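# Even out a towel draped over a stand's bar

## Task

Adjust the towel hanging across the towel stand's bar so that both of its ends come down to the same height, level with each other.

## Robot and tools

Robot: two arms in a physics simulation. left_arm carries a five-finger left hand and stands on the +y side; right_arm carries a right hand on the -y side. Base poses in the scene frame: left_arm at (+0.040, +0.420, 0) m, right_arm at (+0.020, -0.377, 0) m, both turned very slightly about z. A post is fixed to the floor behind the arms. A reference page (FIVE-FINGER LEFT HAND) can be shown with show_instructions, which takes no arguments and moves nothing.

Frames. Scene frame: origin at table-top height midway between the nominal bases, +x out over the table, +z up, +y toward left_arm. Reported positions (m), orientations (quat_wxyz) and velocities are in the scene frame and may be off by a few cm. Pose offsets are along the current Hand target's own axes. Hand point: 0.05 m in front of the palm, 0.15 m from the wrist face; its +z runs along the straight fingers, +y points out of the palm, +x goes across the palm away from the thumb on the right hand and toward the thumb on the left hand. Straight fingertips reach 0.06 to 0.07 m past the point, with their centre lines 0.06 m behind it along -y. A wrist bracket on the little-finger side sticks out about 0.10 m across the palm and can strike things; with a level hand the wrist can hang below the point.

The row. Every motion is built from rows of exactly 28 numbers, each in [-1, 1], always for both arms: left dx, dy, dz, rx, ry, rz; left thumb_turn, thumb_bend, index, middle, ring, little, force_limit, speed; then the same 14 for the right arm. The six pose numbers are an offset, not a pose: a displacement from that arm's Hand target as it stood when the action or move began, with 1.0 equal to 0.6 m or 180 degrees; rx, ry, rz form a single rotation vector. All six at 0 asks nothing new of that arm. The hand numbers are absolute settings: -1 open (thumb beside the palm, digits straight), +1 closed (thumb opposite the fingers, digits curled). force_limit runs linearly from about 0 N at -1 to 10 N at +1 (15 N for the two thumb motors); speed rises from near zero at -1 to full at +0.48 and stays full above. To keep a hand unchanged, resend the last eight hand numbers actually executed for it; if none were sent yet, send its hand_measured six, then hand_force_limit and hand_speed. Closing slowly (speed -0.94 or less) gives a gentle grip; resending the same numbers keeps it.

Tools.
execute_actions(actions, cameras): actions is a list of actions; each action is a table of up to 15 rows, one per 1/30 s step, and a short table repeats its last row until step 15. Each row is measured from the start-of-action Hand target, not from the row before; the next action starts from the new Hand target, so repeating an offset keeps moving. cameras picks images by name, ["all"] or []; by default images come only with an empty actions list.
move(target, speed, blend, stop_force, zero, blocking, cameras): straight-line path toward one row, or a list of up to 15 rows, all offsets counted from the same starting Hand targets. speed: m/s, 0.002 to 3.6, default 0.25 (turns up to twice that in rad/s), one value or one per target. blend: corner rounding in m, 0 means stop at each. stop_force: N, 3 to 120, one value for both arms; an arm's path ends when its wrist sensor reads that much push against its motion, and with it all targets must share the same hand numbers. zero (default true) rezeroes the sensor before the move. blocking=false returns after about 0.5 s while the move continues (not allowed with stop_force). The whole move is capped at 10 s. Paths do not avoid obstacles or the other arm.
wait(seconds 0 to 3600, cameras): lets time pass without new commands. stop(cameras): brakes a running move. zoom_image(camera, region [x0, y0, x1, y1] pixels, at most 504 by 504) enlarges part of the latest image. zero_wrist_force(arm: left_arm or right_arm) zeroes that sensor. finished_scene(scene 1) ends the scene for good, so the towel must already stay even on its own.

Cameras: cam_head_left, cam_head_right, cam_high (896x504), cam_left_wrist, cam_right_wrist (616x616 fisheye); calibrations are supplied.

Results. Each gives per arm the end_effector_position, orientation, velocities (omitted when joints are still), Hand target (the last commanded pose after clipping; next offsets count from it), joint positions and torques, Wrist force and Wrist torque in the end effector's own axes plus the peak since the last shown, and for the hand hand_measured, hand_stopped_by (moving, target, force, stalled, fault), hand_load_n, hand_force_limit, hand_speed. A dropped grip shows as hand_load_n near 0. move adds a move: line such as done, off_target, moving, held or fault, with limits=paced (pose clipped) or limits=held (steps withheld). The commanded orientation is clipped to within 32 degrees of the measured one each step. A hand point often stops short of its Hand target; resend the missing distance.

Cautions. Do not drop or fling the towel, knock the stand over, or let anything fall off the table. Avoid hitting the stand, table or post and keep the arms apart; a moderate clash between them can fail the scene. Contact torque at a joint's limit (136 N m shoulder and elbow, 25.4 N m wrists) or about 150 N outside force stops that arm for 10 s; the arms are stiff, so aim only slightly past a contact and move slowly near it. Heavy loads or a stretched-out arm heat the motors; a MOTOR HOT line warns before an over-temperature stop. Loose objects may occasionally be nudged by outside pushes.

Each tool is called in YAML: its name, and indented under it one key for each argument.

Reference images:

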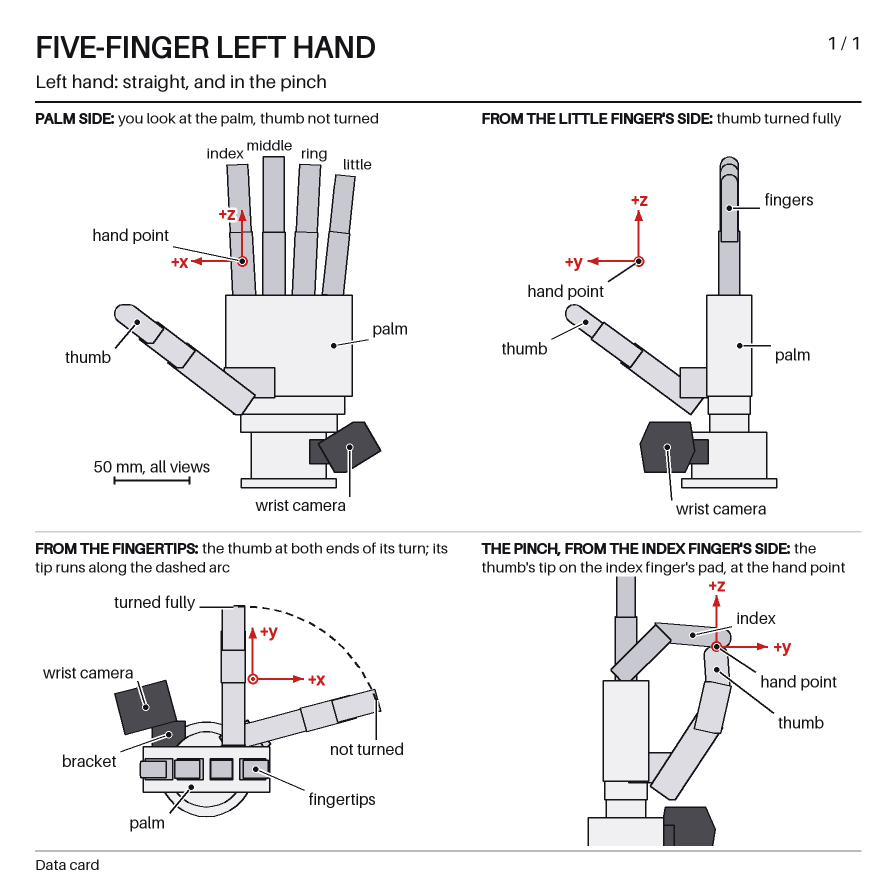

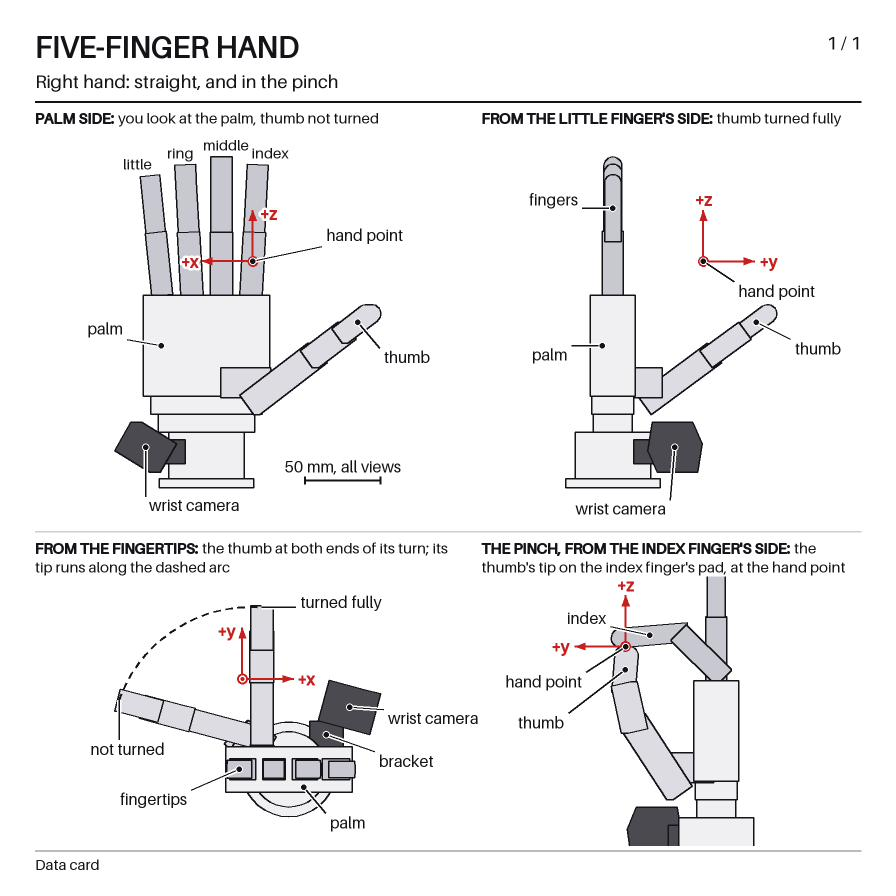

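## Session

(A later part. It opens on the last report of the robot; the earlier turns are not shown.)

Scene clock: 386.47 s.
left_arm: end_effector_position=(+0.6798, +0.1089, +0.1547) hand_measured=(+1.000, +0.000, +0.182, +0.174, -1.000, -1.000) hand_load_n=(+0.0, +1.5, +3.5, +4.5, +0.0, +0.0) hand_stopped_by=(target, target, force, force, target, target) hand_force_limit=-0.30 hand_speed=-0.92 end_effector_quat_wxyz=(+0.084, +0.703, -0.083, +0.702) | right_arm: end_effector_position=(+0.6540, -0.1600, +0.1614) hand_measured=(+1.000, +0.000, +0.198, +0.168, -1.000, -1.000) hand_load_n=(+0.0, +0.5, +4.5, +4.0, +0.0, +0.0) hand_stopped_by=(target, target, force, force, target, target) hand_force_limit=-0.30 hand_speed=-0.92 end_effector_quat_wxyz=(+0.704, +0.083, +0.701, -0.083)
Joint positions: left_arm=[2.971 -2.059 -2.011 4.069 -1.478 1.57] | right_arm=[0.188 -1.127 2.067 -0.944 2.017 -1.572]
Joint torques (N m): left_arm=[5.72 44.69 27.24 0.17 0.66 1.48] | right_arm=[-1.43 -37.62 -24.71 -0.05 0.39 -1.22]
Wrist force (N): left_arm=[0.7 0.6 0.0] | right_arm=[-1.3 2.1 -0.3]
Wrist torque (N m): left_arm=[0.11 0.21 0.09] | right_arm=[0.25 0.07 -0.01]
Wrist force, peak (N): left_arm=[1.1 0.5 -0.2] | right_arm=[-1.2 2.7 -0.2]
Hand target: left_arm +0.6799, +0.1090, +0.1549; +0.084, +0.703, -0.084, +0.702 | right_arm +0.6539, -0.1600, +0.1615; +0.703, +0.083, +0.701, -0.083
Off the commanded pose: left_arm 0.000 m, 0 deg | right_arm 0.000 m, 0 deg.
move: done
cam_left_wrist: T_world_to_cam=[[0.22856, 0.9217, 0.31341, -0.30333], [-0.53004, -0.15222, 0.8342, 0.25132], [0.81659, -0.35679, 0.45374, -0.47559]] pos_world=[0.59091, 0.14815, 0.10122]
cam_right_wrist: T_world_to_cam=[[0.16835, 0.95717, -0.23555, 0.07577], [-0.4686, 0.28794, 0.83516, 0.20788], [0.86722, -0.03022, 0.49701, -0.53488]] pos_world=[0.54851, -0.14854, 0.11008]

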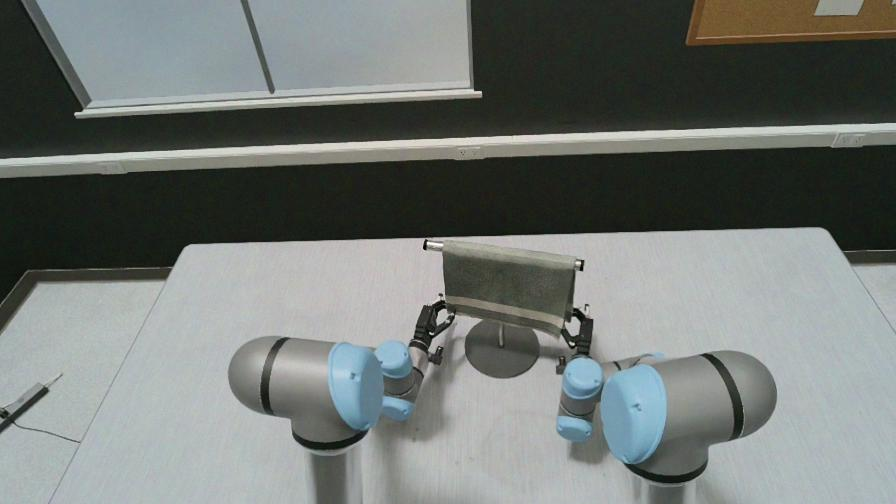

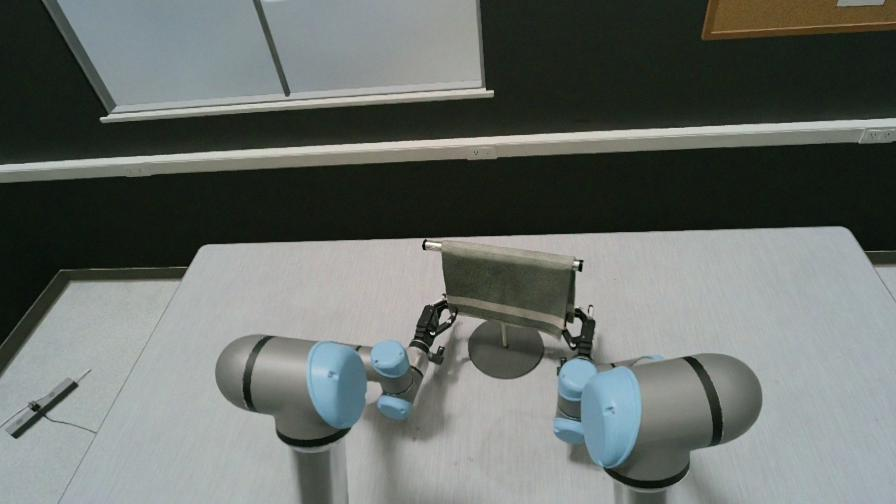

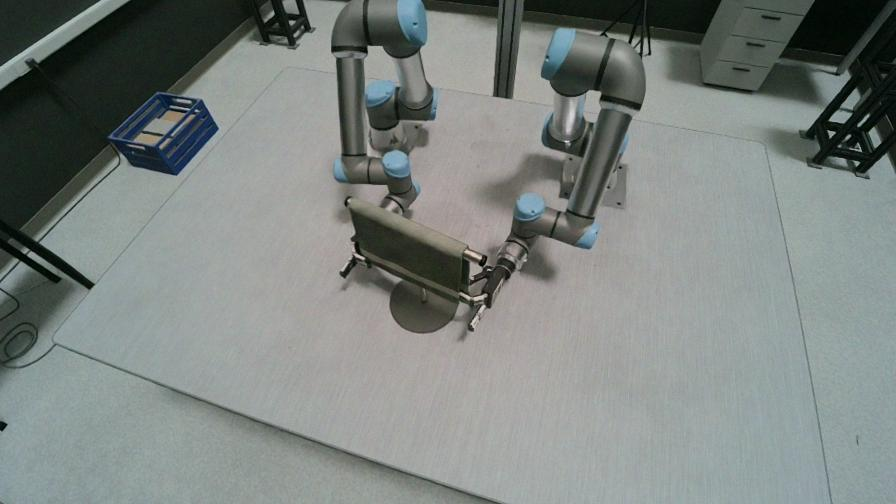

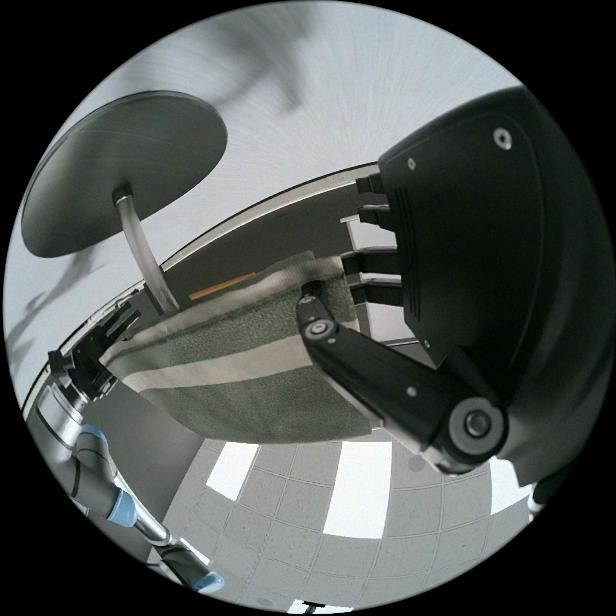

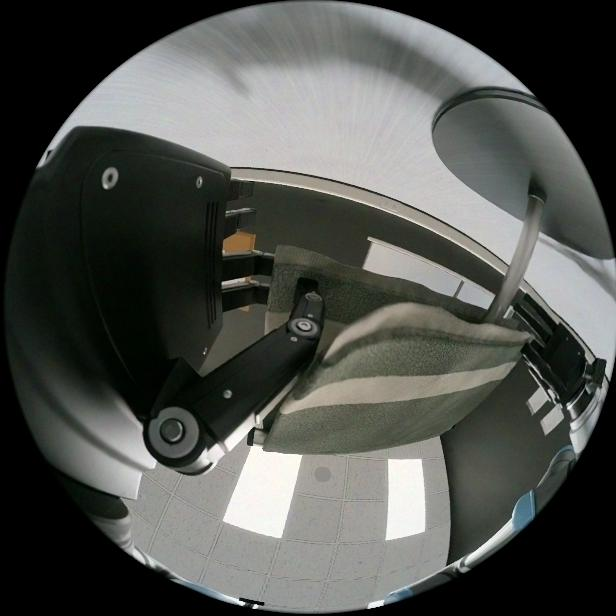

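move:
  target: [0, 0, 0, 0,0,0, 1, -0.05, -0.4, -0.4, -1, -1, -0.3, -0.8, 0, 0, 0.0, 0,0,0, 1, -0.05, -0.4, -0.4, -1, -1, -0.3, -0.8]
  cameras: []

move:
  target: [0, -0.16, 0, 0,0,0, 1, -0.05, -0.4, -0.4, -1, -1, -0.3, -0.8, 0, -0.16, 0.0, 0,0,0, 1, -0.05, -0.4, -0.4, -1, -1, -0.3, -0.8]
  speed: 0.05
  cameras: ["all"]

zoom_image:
  camera: "cam_head_left"
  region: [400, 220, 620, 380]

zoom_image:
  camera: "cam_high"
  region: [320, 170, 520, 340]

zoom_image:
  camera: "cam_right_wrist"
  region: [220, 160, 580, 480]

zoom_image:
  camera: "cam_left_wrist"
  region: [40, 160, 400, 480]

Scene clock: 408.70 s.
left_arm: end_effector_position=(+0.6799, +0.1090, +0.1549) hand_measured=(+1.000, -0.050, -0.400, -0.400, -1.000, -1.000) hand_load_n=(+0.0, +0.0, +0.0, +0.0, +0.0, +0.0) hand_stopped_by=(target, target, target, target, target, target) hand_force_limit=-0.30 hand_speed=-0.80 end_effector_quat_wxyz=(+0.084, +0.703, -0.084, +0.702) | right_arm: end_effector_position=(+0.6539, -0.1600, +0.1615) hand_measured=(+1.000, -0.050, -0.400, -0.400, -1.000, -1.000) hand_load_n=(+0.0, +0.0, +0.0, +0.0, +0.0, +0.0) hand_stopped_by=(target, target, target, target, target, target) hand_force_limit=-0.30 hand_speed=-0.80 end_effector_quat_wxyz=(+0.703, +0.083, +0.701, -0.083)
Joint positions: left_arm=[2.971 -2.059 -2.011 4.069 -1.478 1.571] | right_arm=[0.188 -1.127 2.067 -0.943 2.017 -1.572]
Joint torques (N m): left_arm=[12.47 47.77 27.47 1.75 1.36 0.92] | right_arm=[-10.21 -36.93 -1.99 -1.26 -1.14 -1.52]
Wrist force (N): left_arm=[-0.3 0.1 0.1] | right_arm=[-0.6 1.9 -0.5]
Wrist torque (N m): left_arm=[0.07 0.24 0.08] | right_arm=[0.28 0.09 -0.03]
Wrist force, peak (N): left_arm=[1.3 0.5 -0.4] | right_arm=[-1.8 2.6 -0.5]
Hand target: left_arm +0.6799, +0.1090, +0.1549; +0.084, +0.703, -0.084, +0.702 | right_arm +0.6539, -0.1600, +0.1615; +0.703, +0.083, +0.701, -0.083
Off the commanded pose: left_arm 0.000 m, 0 deg | right_arm 0.000 m, 0 deg.
move: done

Scene clock: 410.97 s.
left_arm: end_effector_position=(+0.7024, +0.2024, +0.1549) hand_measured=(+1.000, -0.050, -0.400, -0.400, -1.000, -1.000) hand_load_n=(+0.0, +0.0, +0.0, +0.0, +0.0, +0.0) hand_stopped_by=(target, target, target, target, target, target) hand_force_limit=-0.30 hand_speed=-0.80 end_effector_quat_wxyz=(+0.084, +0.703, -0.083, +0.702) | right_arm: end_effector_position=(+0.6315, -0.2534, +0.1614) hand_measured=(+1.000, -0.050, -0.400, -0.400, -1.000, -1.000) hand_load_n=(+0.0, +0.0, +0.0, +0.0, +0.0, +0.0) hand_stopped_by=(target, target, target, target, target, target) hand_force_limit=-0.30 hand_speed=-0.80 end_effector_quat_wxyz=(+0.703, +0.083, +0.701, -0.083)
Joint positions: left_arm=[3.191 -2.044 -2.039 4.082 -1.258 1.571] | right_arm=[-0.05 -1.227 2.24 -1.017 1.779 -1.571]
Joint torques (N m): left_arm=[-13.48 39.23 13.9 1.73 -1.59 1.43] | right_arm=[8.53 -17 -28.99 0.48 1.95 1.97]
Wrist force (N): left_arm=[-0.3 0.3 0.0] | right_arm=[-0.1 2.5 -0.8]
Wrist torque (N m): left_arm=[0.11 0.23 0.06] | right_arm=[0.38 0.06 -0.01]
Wrist force, peak (N): left_arm=[-0.3 0.8 0.2] | right_arm=[-0.2 2.6 -0.8]
Hand target: left_arm +0.7024, +0.2023, +0.1549; +0.084, +0.703, -0.084, +0.702 | right_arm +0.6316, -0.2534, +0.1614; +0.703, +0.083, +0.701, -0.083
Off the commanded pose: left_arm 0.000 m, 0 deg | right_arm 0.000 m, 0 deg.
move: done
cam_left_wrist: T_world_to_cam=[[0.22835, 0.92166, 0.3137, -0.39459], [-0.53019, -0.15252, 0.83405, 0.27763], [0.81656, -0.35677, 0.45382, -0.46073]] pos_world=[0.6135, 0.24165, 0.10132]
cam_right_wrist: T_world_to_cam=[[0.16839, 0.95709, -0.23586, 0.16904], [-0.46851, 0.28823, 0.83512, 0.22428], [0.86726, -0.03012, 0.49694, -0.51819]] pos_world=[0.52601, -0.24204, 0.11008]

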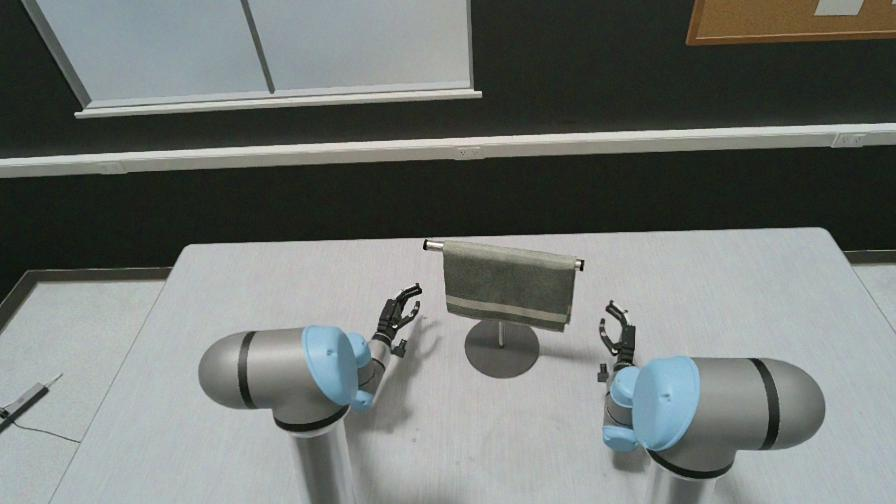

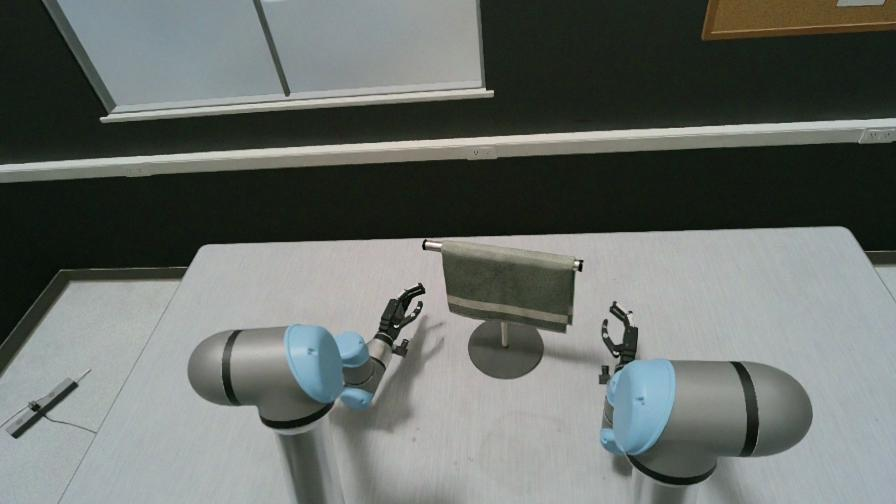

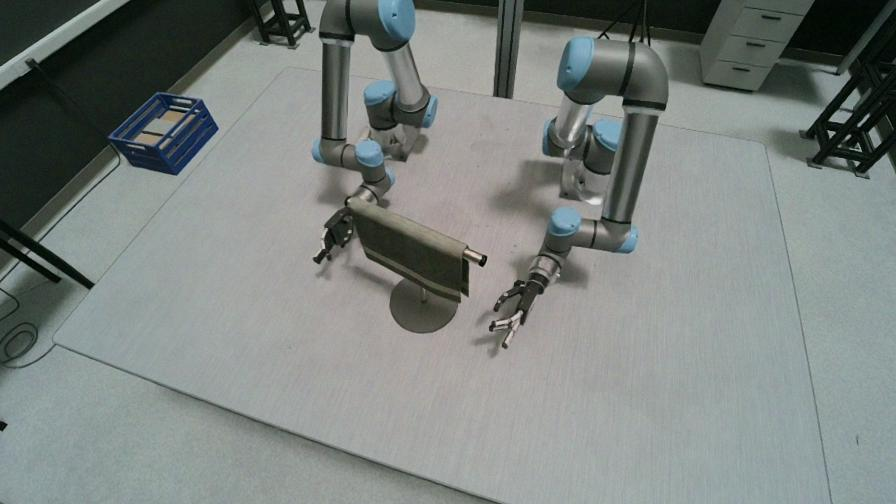

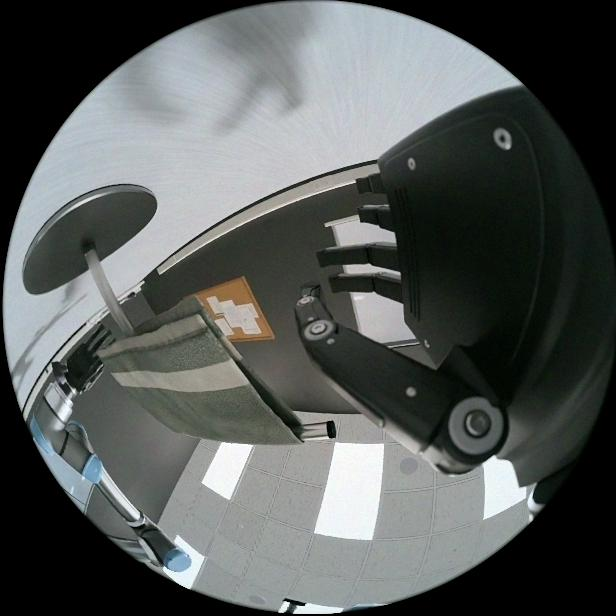

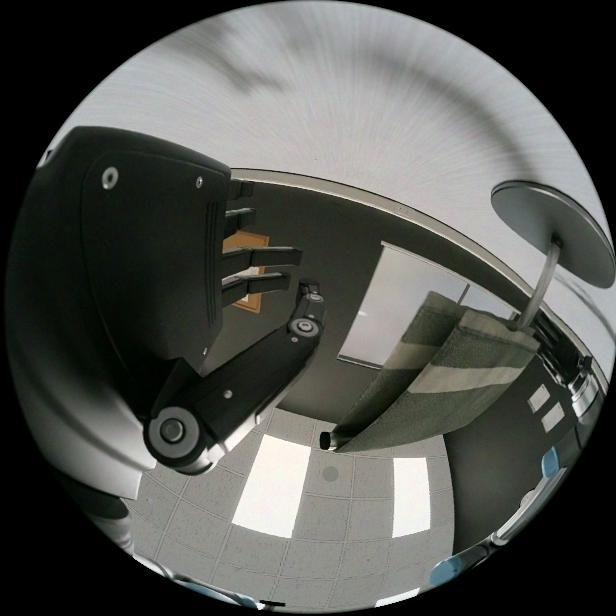

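Scaled by 2.291 from the camera's image (finer frame: 1280x720).

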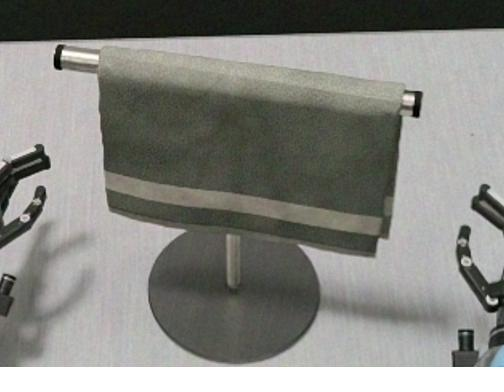

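Scaled by 2.520 from the camera's image (finer frame: 1280x720).

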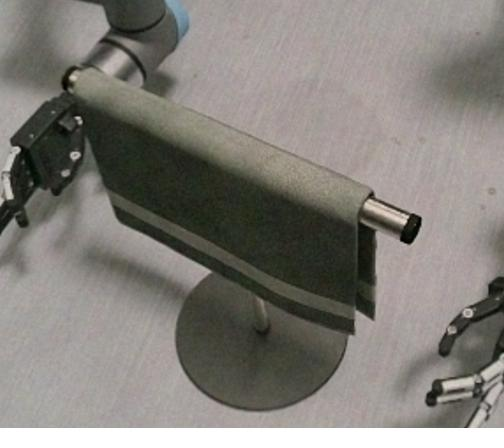

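Scaled by 1.400 from the camera's image (finer frame: 880x880).

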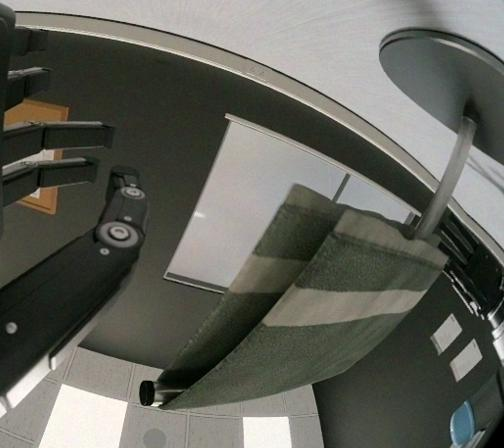

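Scaled by 1.400 from the camera's image (finer frame: 880x880).

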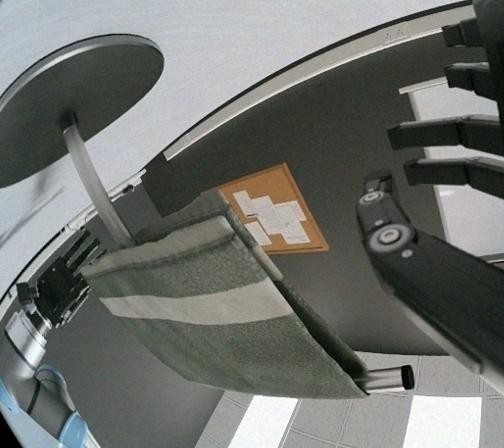

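zoom_image:
  camera: "cam_left_wrist"
  region: [160, 270, 280, 370]

zoom_image:
  camera: "cam_right_wrist"
  region: [400, 270, 520, 370]

zoom_image:
  camera: "cam_high"
  region: [420, 230, 520, 320]

zoom_image:
  camera: "cam_head_right"
  region: [520, 240, 620, 350]

Scaled by 4.200 from the camera's image (finer frame: 880x880).

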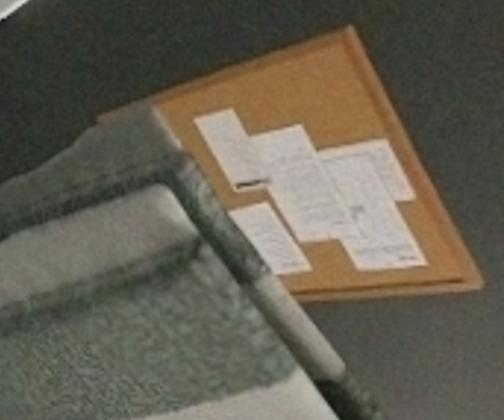

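Scaled by 4.200 from the camera's image (finer frame: 880x880).

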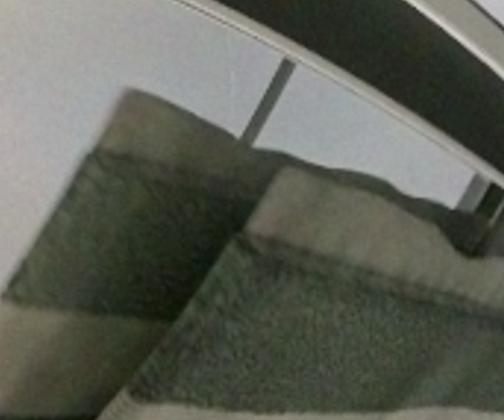

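Scaled by 5.040 from the camera's image (finer frame: 1280x720).

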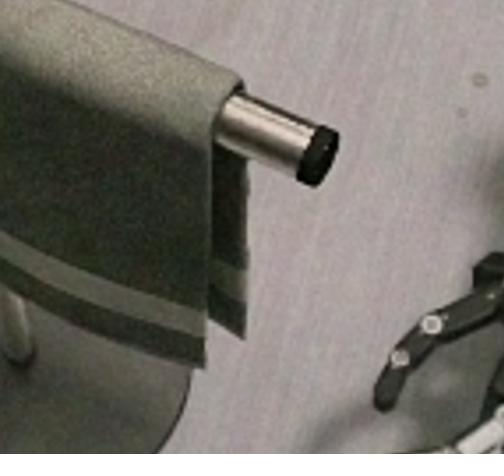

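Scaled by 4.582 from the camera's image (finer frame: 1280x720).

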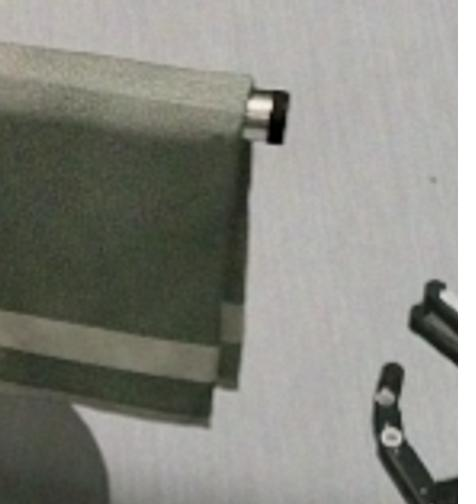

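move:
  target: [0.045, -0.1, 0, 0,0,0, 1, -0.05, -0.4, -0.4, -1, -1, -0.3, -0.8, -0.03, -0.1, 0.0, 0,0,0, 1, -0.05, -0.4, -0.4, -1, -1, -0.3, -0.8]
  speed: 0.1
  cameras: ["all"]

zoom_image:
  camera: "cam_left_wrist"
  region: [80, 220, 320, 440]

zoom_image:
  camera: "cam_right_wrist"
  region: [320, 220, 560, 440]

Scene clock: 437.90 s.
left_arm: end_effector_position=(+0.7166, +0.2606, +0.1820) hand_measured=(+1.000, -0.050, -0.400, -0.400, -1.000, -1.000) hand_load_n=(+0.0, +0.0, +0.0, +0.0, +0.0, +0.0) hand_stopped_by=(target, target, target, target, target, target) hand_force_limit=-0.30 hand_speed=-0.80 end_effector_quat_wxyz=(+0.084, +0.702, -0.083, +0.702) | right_arm: end_effector_position=(+0.6174, -0.3117, +0.1794) hand_measured=(+1.000, -0.050, -0.400, -0.400, -1.000, -1.000) hand_load_n=(+0.0, +0.0, +0.0, +0.0, +0.0, +0.0) hand_stopped_by=(target, target, target, target, target, target) hand_force_limit=-0.30 hand_speed=-0.80 end_effector_quat_wxyz=(+0.703, +0.083, +0.701, -0.083)
Joint positions: left_arm=[3.321 -1.996 -2.012 4.007 -1.127 1.571] | right_arm=[-0.228 -1.325 2.311 -0.99 1.602 -1.57]
Joint torques (N m): left_arm=[-4 23.38 4.24 3.03 -0.21 1.44] | right_arm=[-5.59 -18.71 -29.21 -3.18 -0.43 0.48]
Wrist force (N): left_arm=[-0.5 0.1 -0.1] | right_arm=[-0.2 1.9 -0.9]
Wrist torque (N m): left_arm=[0.07 0.25 0.05] | right_arm=[0.35 0.11 -0.01]
Wrist force, peak (N): left_arm=[-0.9 1.2 -0.1] | right_arm=[0.0 3.5 -0.8]
Hand target: left_arm +0.7166, +0.2606, +0.1818; +0.084, +0.703, -0.084, +0.702 | right_arm +0.6175, -0.3117, +0.1794; +0.703, +0.083, +0.701, -0.083
Off the commanded pose: left_arm 0.000 m, 0 deg | right_arm 0.000 m, 0 deg.
move: done
cam_left_wrist: T_world_to_cam=[[0.22827, 0.92165, 0.31378, -0.46003], [-0.53043, -0.15252, 0.83389, 0.27162], [0.81641, -0.35679, 0.45405, -0.46375]] pos_world=[0.6277, 0.29995, 0.12842]
cam_right_wrist: T_world_to_cam=[[0.16837, 0.95712, -0.23576, 0.23145], [-0.46831, 0.28813, 0.83527, 0.21934], [0.86737, -0.03022, 0.49674, -0.51681]] pos_world=[0.51202, -0.30034, 0.12808]

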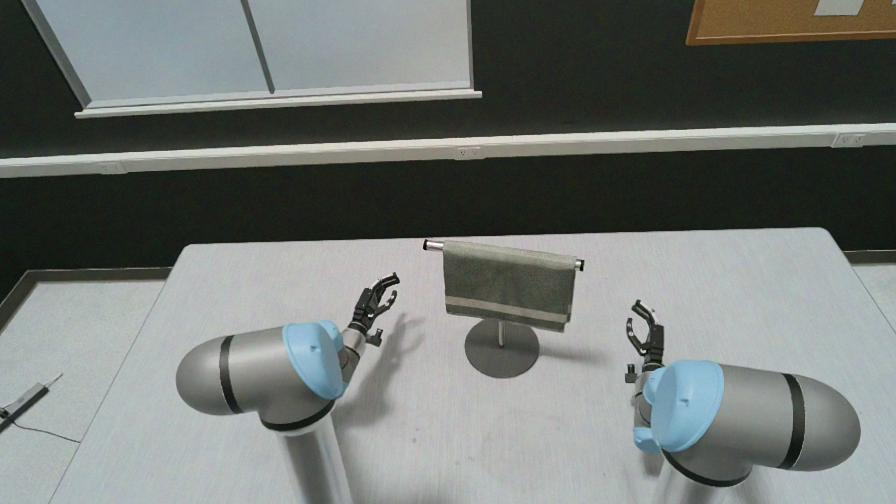

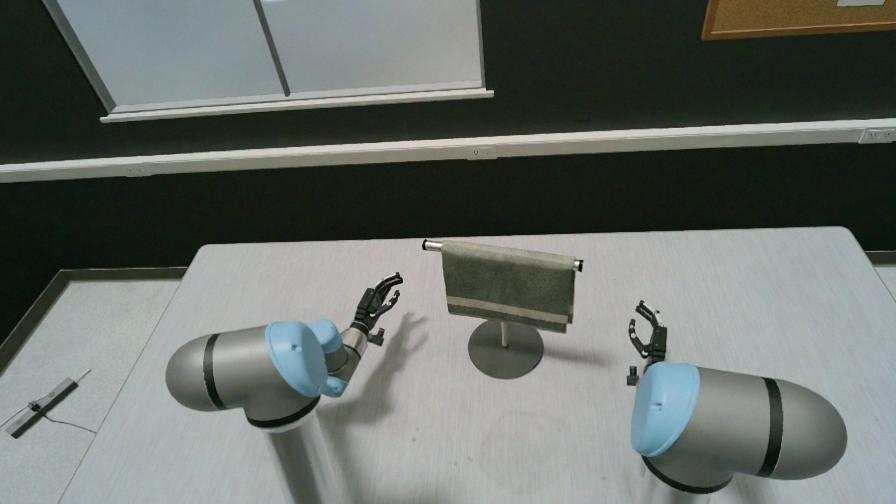

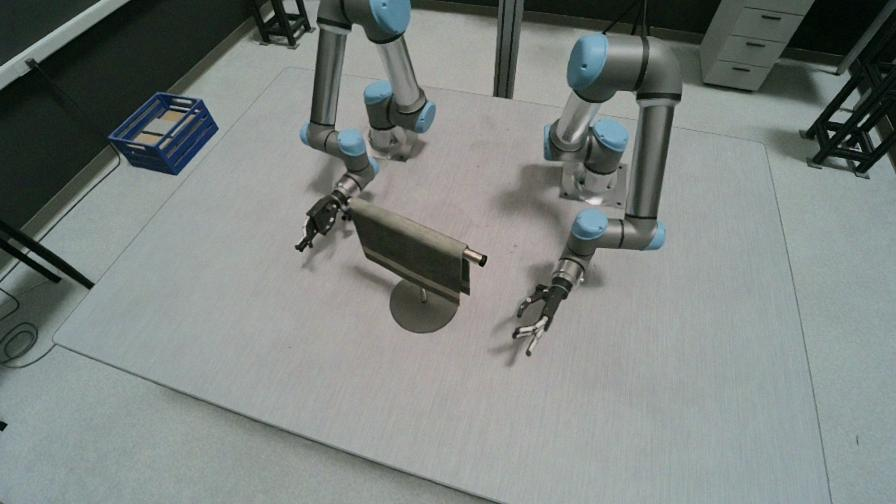

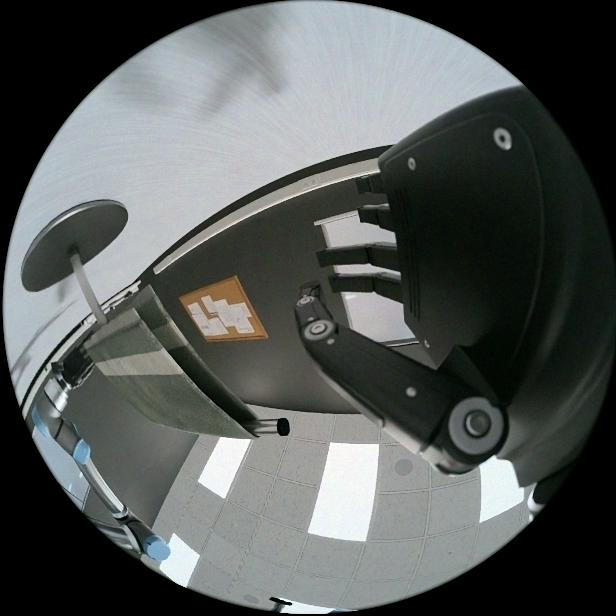

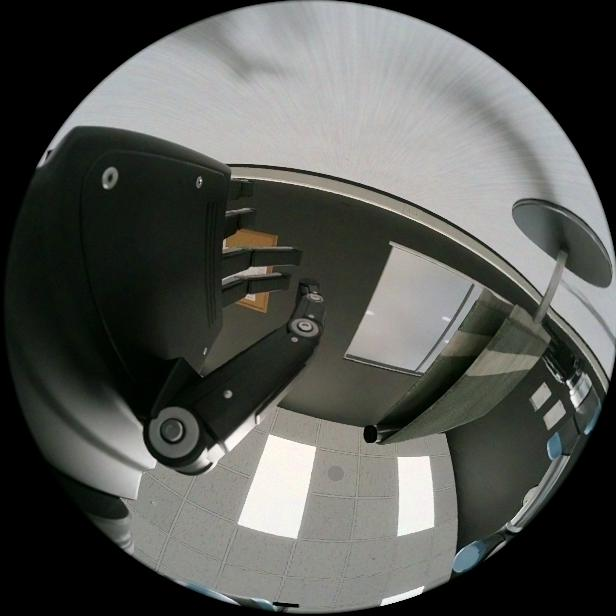

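Scaled by 2.100 from the camera's image (finer frame: 880x880).

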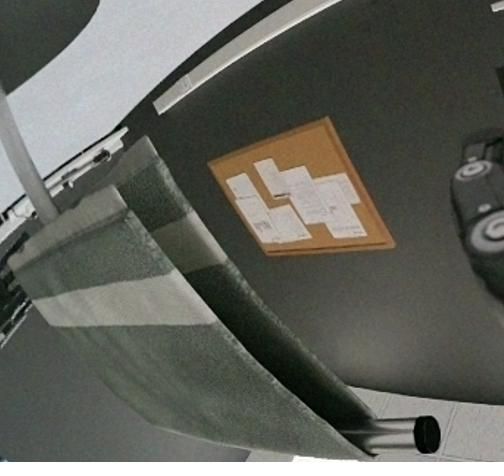

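Scaled by 2.100 from the camera's image (finer frame: 880x880).

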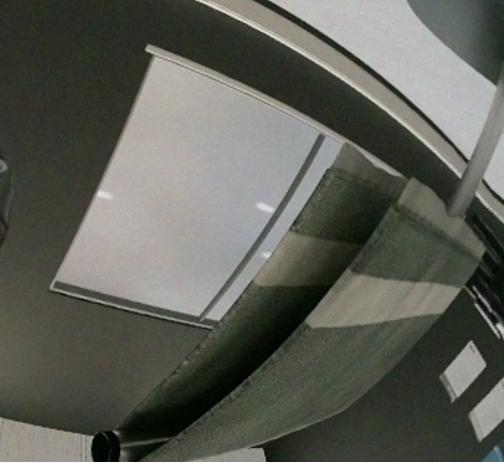

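zoom_image:
  camera: "cam_left_wrist"
  region: [110, 260, 190, 340]

zoom_image:
  camera: "cam_right_wrist"
  region: [460, 270, 560, 370]

zoom_image:
  camera: "cam_high"
  region: [440, 270, 490, 320]

zoom_image:
  camera: "cam_head_left"
  region: [420, 230, 600, 350]

Scaled by 6.300 from the camera's image (finer frame: 880x880).

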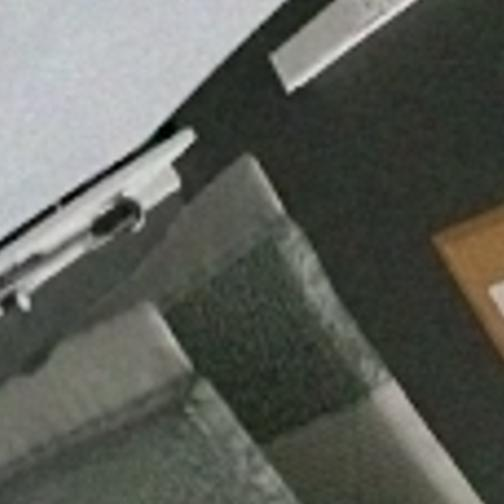

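Scaled by 5.040 from the camera's image (finer frame: 880x880).

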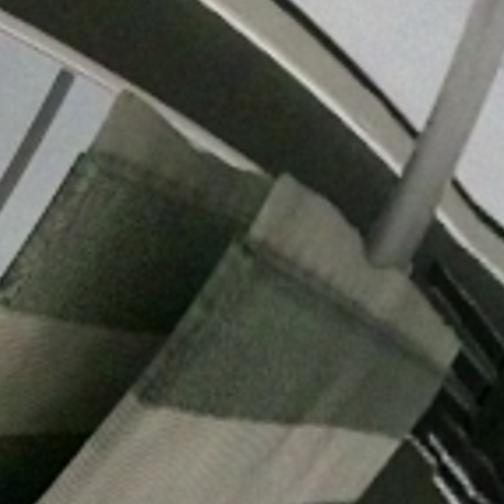

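Scaled by 10.080 from the camera's image (finer frame: 1280x720).

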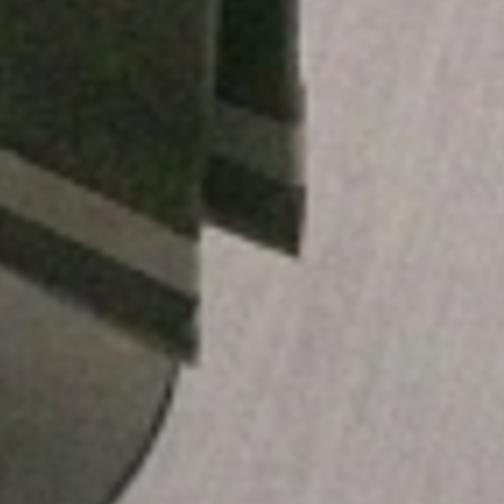

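Scaled by 2.800 from the camera's image (finer frame: 1280x720).

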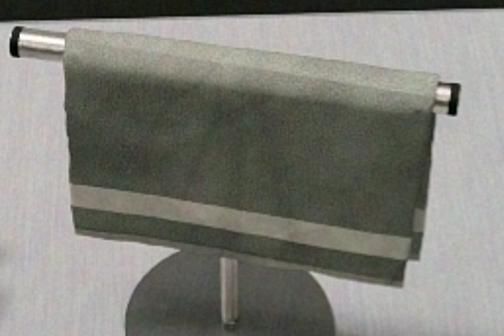

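move:
  target:
    - [-0.0447, 0.133, -0.0007, 0,0,0, 1, -0.05, -0.4, -0.4, -1, -1, -0.3, -0.8, 0.0298, 0.133, -0.0087, 0,0,0, 1, -0.05, -0.4, -0.4, -1, -1, -0.3, -0.8]
    - [-0.0447, 0.2543, -0.0007, 0,0,0, 1, -0.05, -0.4, -0.4, -1, -1, -0.3, -0.8, 0.0298, 0.2505, -0.0087, 0,0,0, 1, -0.05, -0.4, -0.4, -1, -1, -0.3, -0.8]
  speed: [0.1,0.05]
  blend: 0.01
  cameras: ["cam_head_left","cam_high","cam_left_wrist","cam_right_wrist"]

zoom_image:
  camera: "cam_left_wrist"
  region: [160, 200, 400, 400]

zoom_image:
  camera: "cam_right_wrist"
  region: [220, 200, 460, 400]

Scene clock: 466.13 s.
left_arm: end_effector_position=(+0.6804, +0.1123, +0.1551) hand_measured=(+1.000, -0.050, -0.400, -0.400, -1.000, -1.000) hand_load_n=(+0.0, +0.0, +0.0, +0.0, +0.0, +0.0) hand_stopped_by=(target, target, target, target, target, target) hand_force_limit=-0.30 hand_speed=-0.80 end_effector_quat_wxyz=(+0.084, +0.703, -0.084, +0.702) end_effector_velocity=(+0.001, +0.001, +0.001) end_effector_angular_velocity=(-0.002, -0.001, -0.001) | right_arm: end_effector_position=(+0.6476, -0.1642, +0.1616) hand_measured=(+1.000, -0.050, -0.400, -0.400, -1.000, -1.000) hand_load_n=(+0.0, +0.0, +0.0, +0.0, +0.0, +0.5) hand_stopped_by=(target, target, target, target, target, target) hand_force_limit=-0.30 hand_speed=-0.80 end_effector_quat_wxyz=(+0.703, +0.083, +0.701, -0.083) end_effector_velocity=(-0.001, -0.002, -0.001) end_effector_angular_velocity=(+0.000, +0.001, +0.000)
Joint positions: left_arm=[2.979 -2.057 -2.014 4.07 -1.47 1.571] | right_arm=[0.181 -1.14 2.089 -0.953 2.01 -1.572]
Joint velocities: left_arm=[0.004 0 0.001 0.001 0.005 -0.001] | right_arm=[-0.004 -0.001 0.005 -0.003 -0.003 0]
Joint torques (N m): left_arm=[10.46 37.16 8.99 1.48 1.34 -1.71] | right_arm=[-10.97 -37.69 -0.59 -3.12 -1.44 -1.47]
Wrist force (N): left_arm=[-0.1 0.0 0.1] | right_arm=[-0.3 2.0 -0.3]
Wrist torque (N m): left_arm=[0.05 0.19 0.08] | right_arm=[0.25 0.03 0.08]
Wrist force, peak (N): left_arm=[-0.1 -0.9 0.1] | right_arm=[-0.4 2.7 -0.9]
Hand target: left_arm +0.6803, +0.1124, +0.1551; +0.084, +0.703, -0.084, +0.702 | right_arm +0.6475, -0.1643, +0.1616; +0.703, +0.083, +0.701, -0.083
Off the commanded pose: left_arm 0.000 m, 0 deg | right_arm 0.000 m, 0 deg.
move: done
cam_left_wrist: T_world_to_cam=[[0.22856, 0.9216, 0.31371, -0.30672], [-0.53023, -0.15241, 0.83404, 0.25193], [0.81646, -0.35697, 0.45383, -0.47488]] pos_world=[0.5914, 0.15155, 0.10162]
cam_right_wrist: T_world_to_cam=[[0.16827, 0.95709, -0.23593, 0.08106], [-0.46842, 0.28823, 0.83517, 0.20594], [0.86733, -0.03002, 0.49682, -0.52966]] pos_world=[0.54222, -0.15284, 0.11028]

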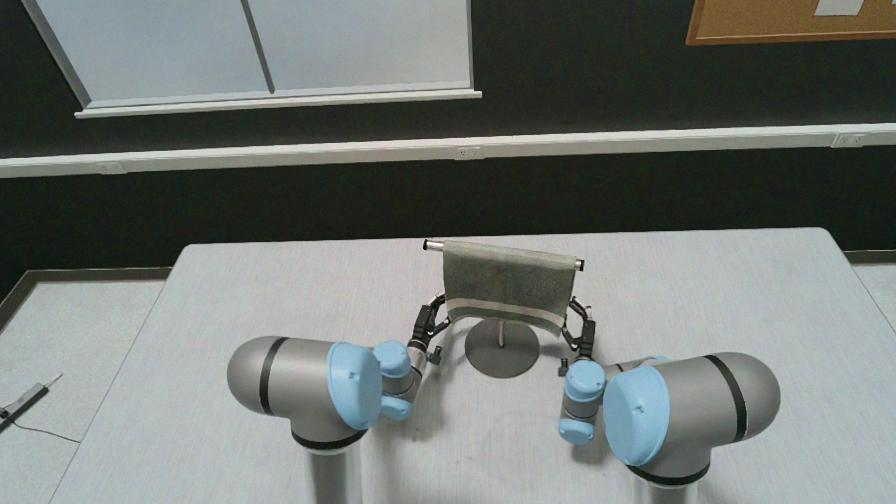

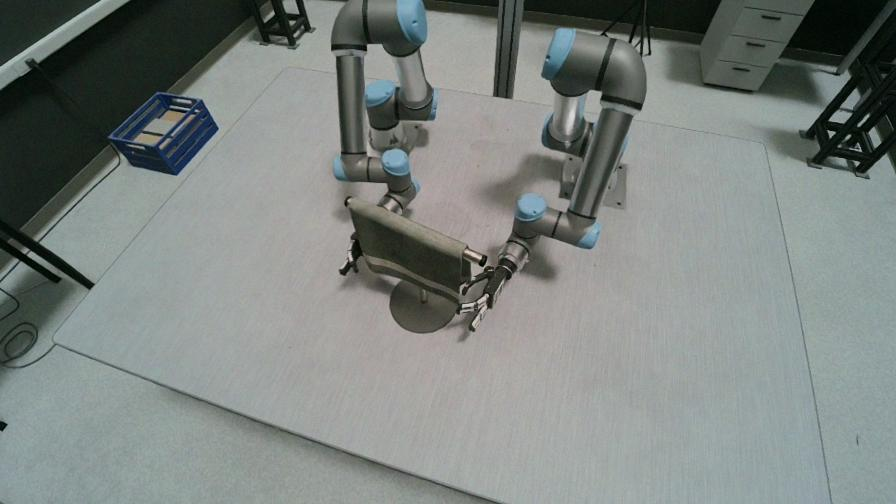

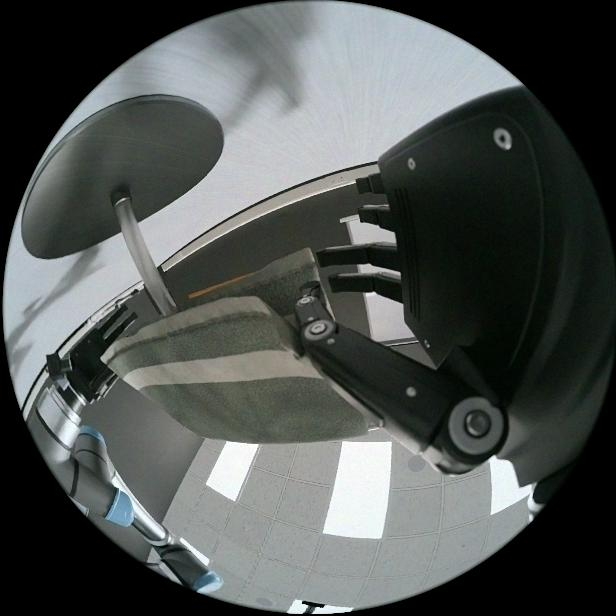

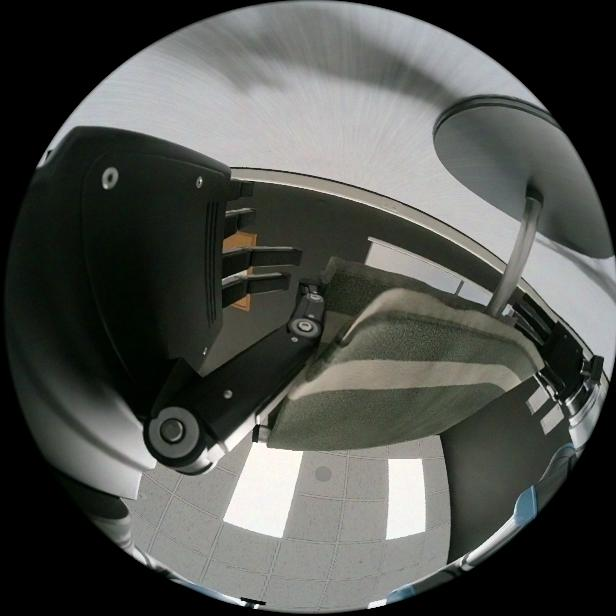

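Scaled by 2.100 from the camera's image (finer frame: 880x880).

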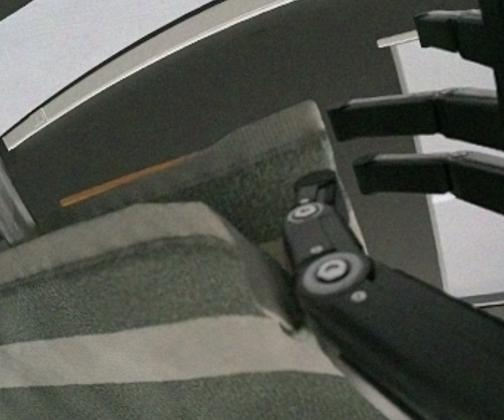

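Scaled by 2.100 from the camera's image (finer frame: 880x880).

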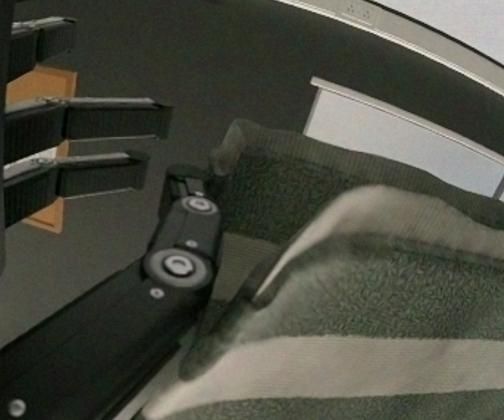

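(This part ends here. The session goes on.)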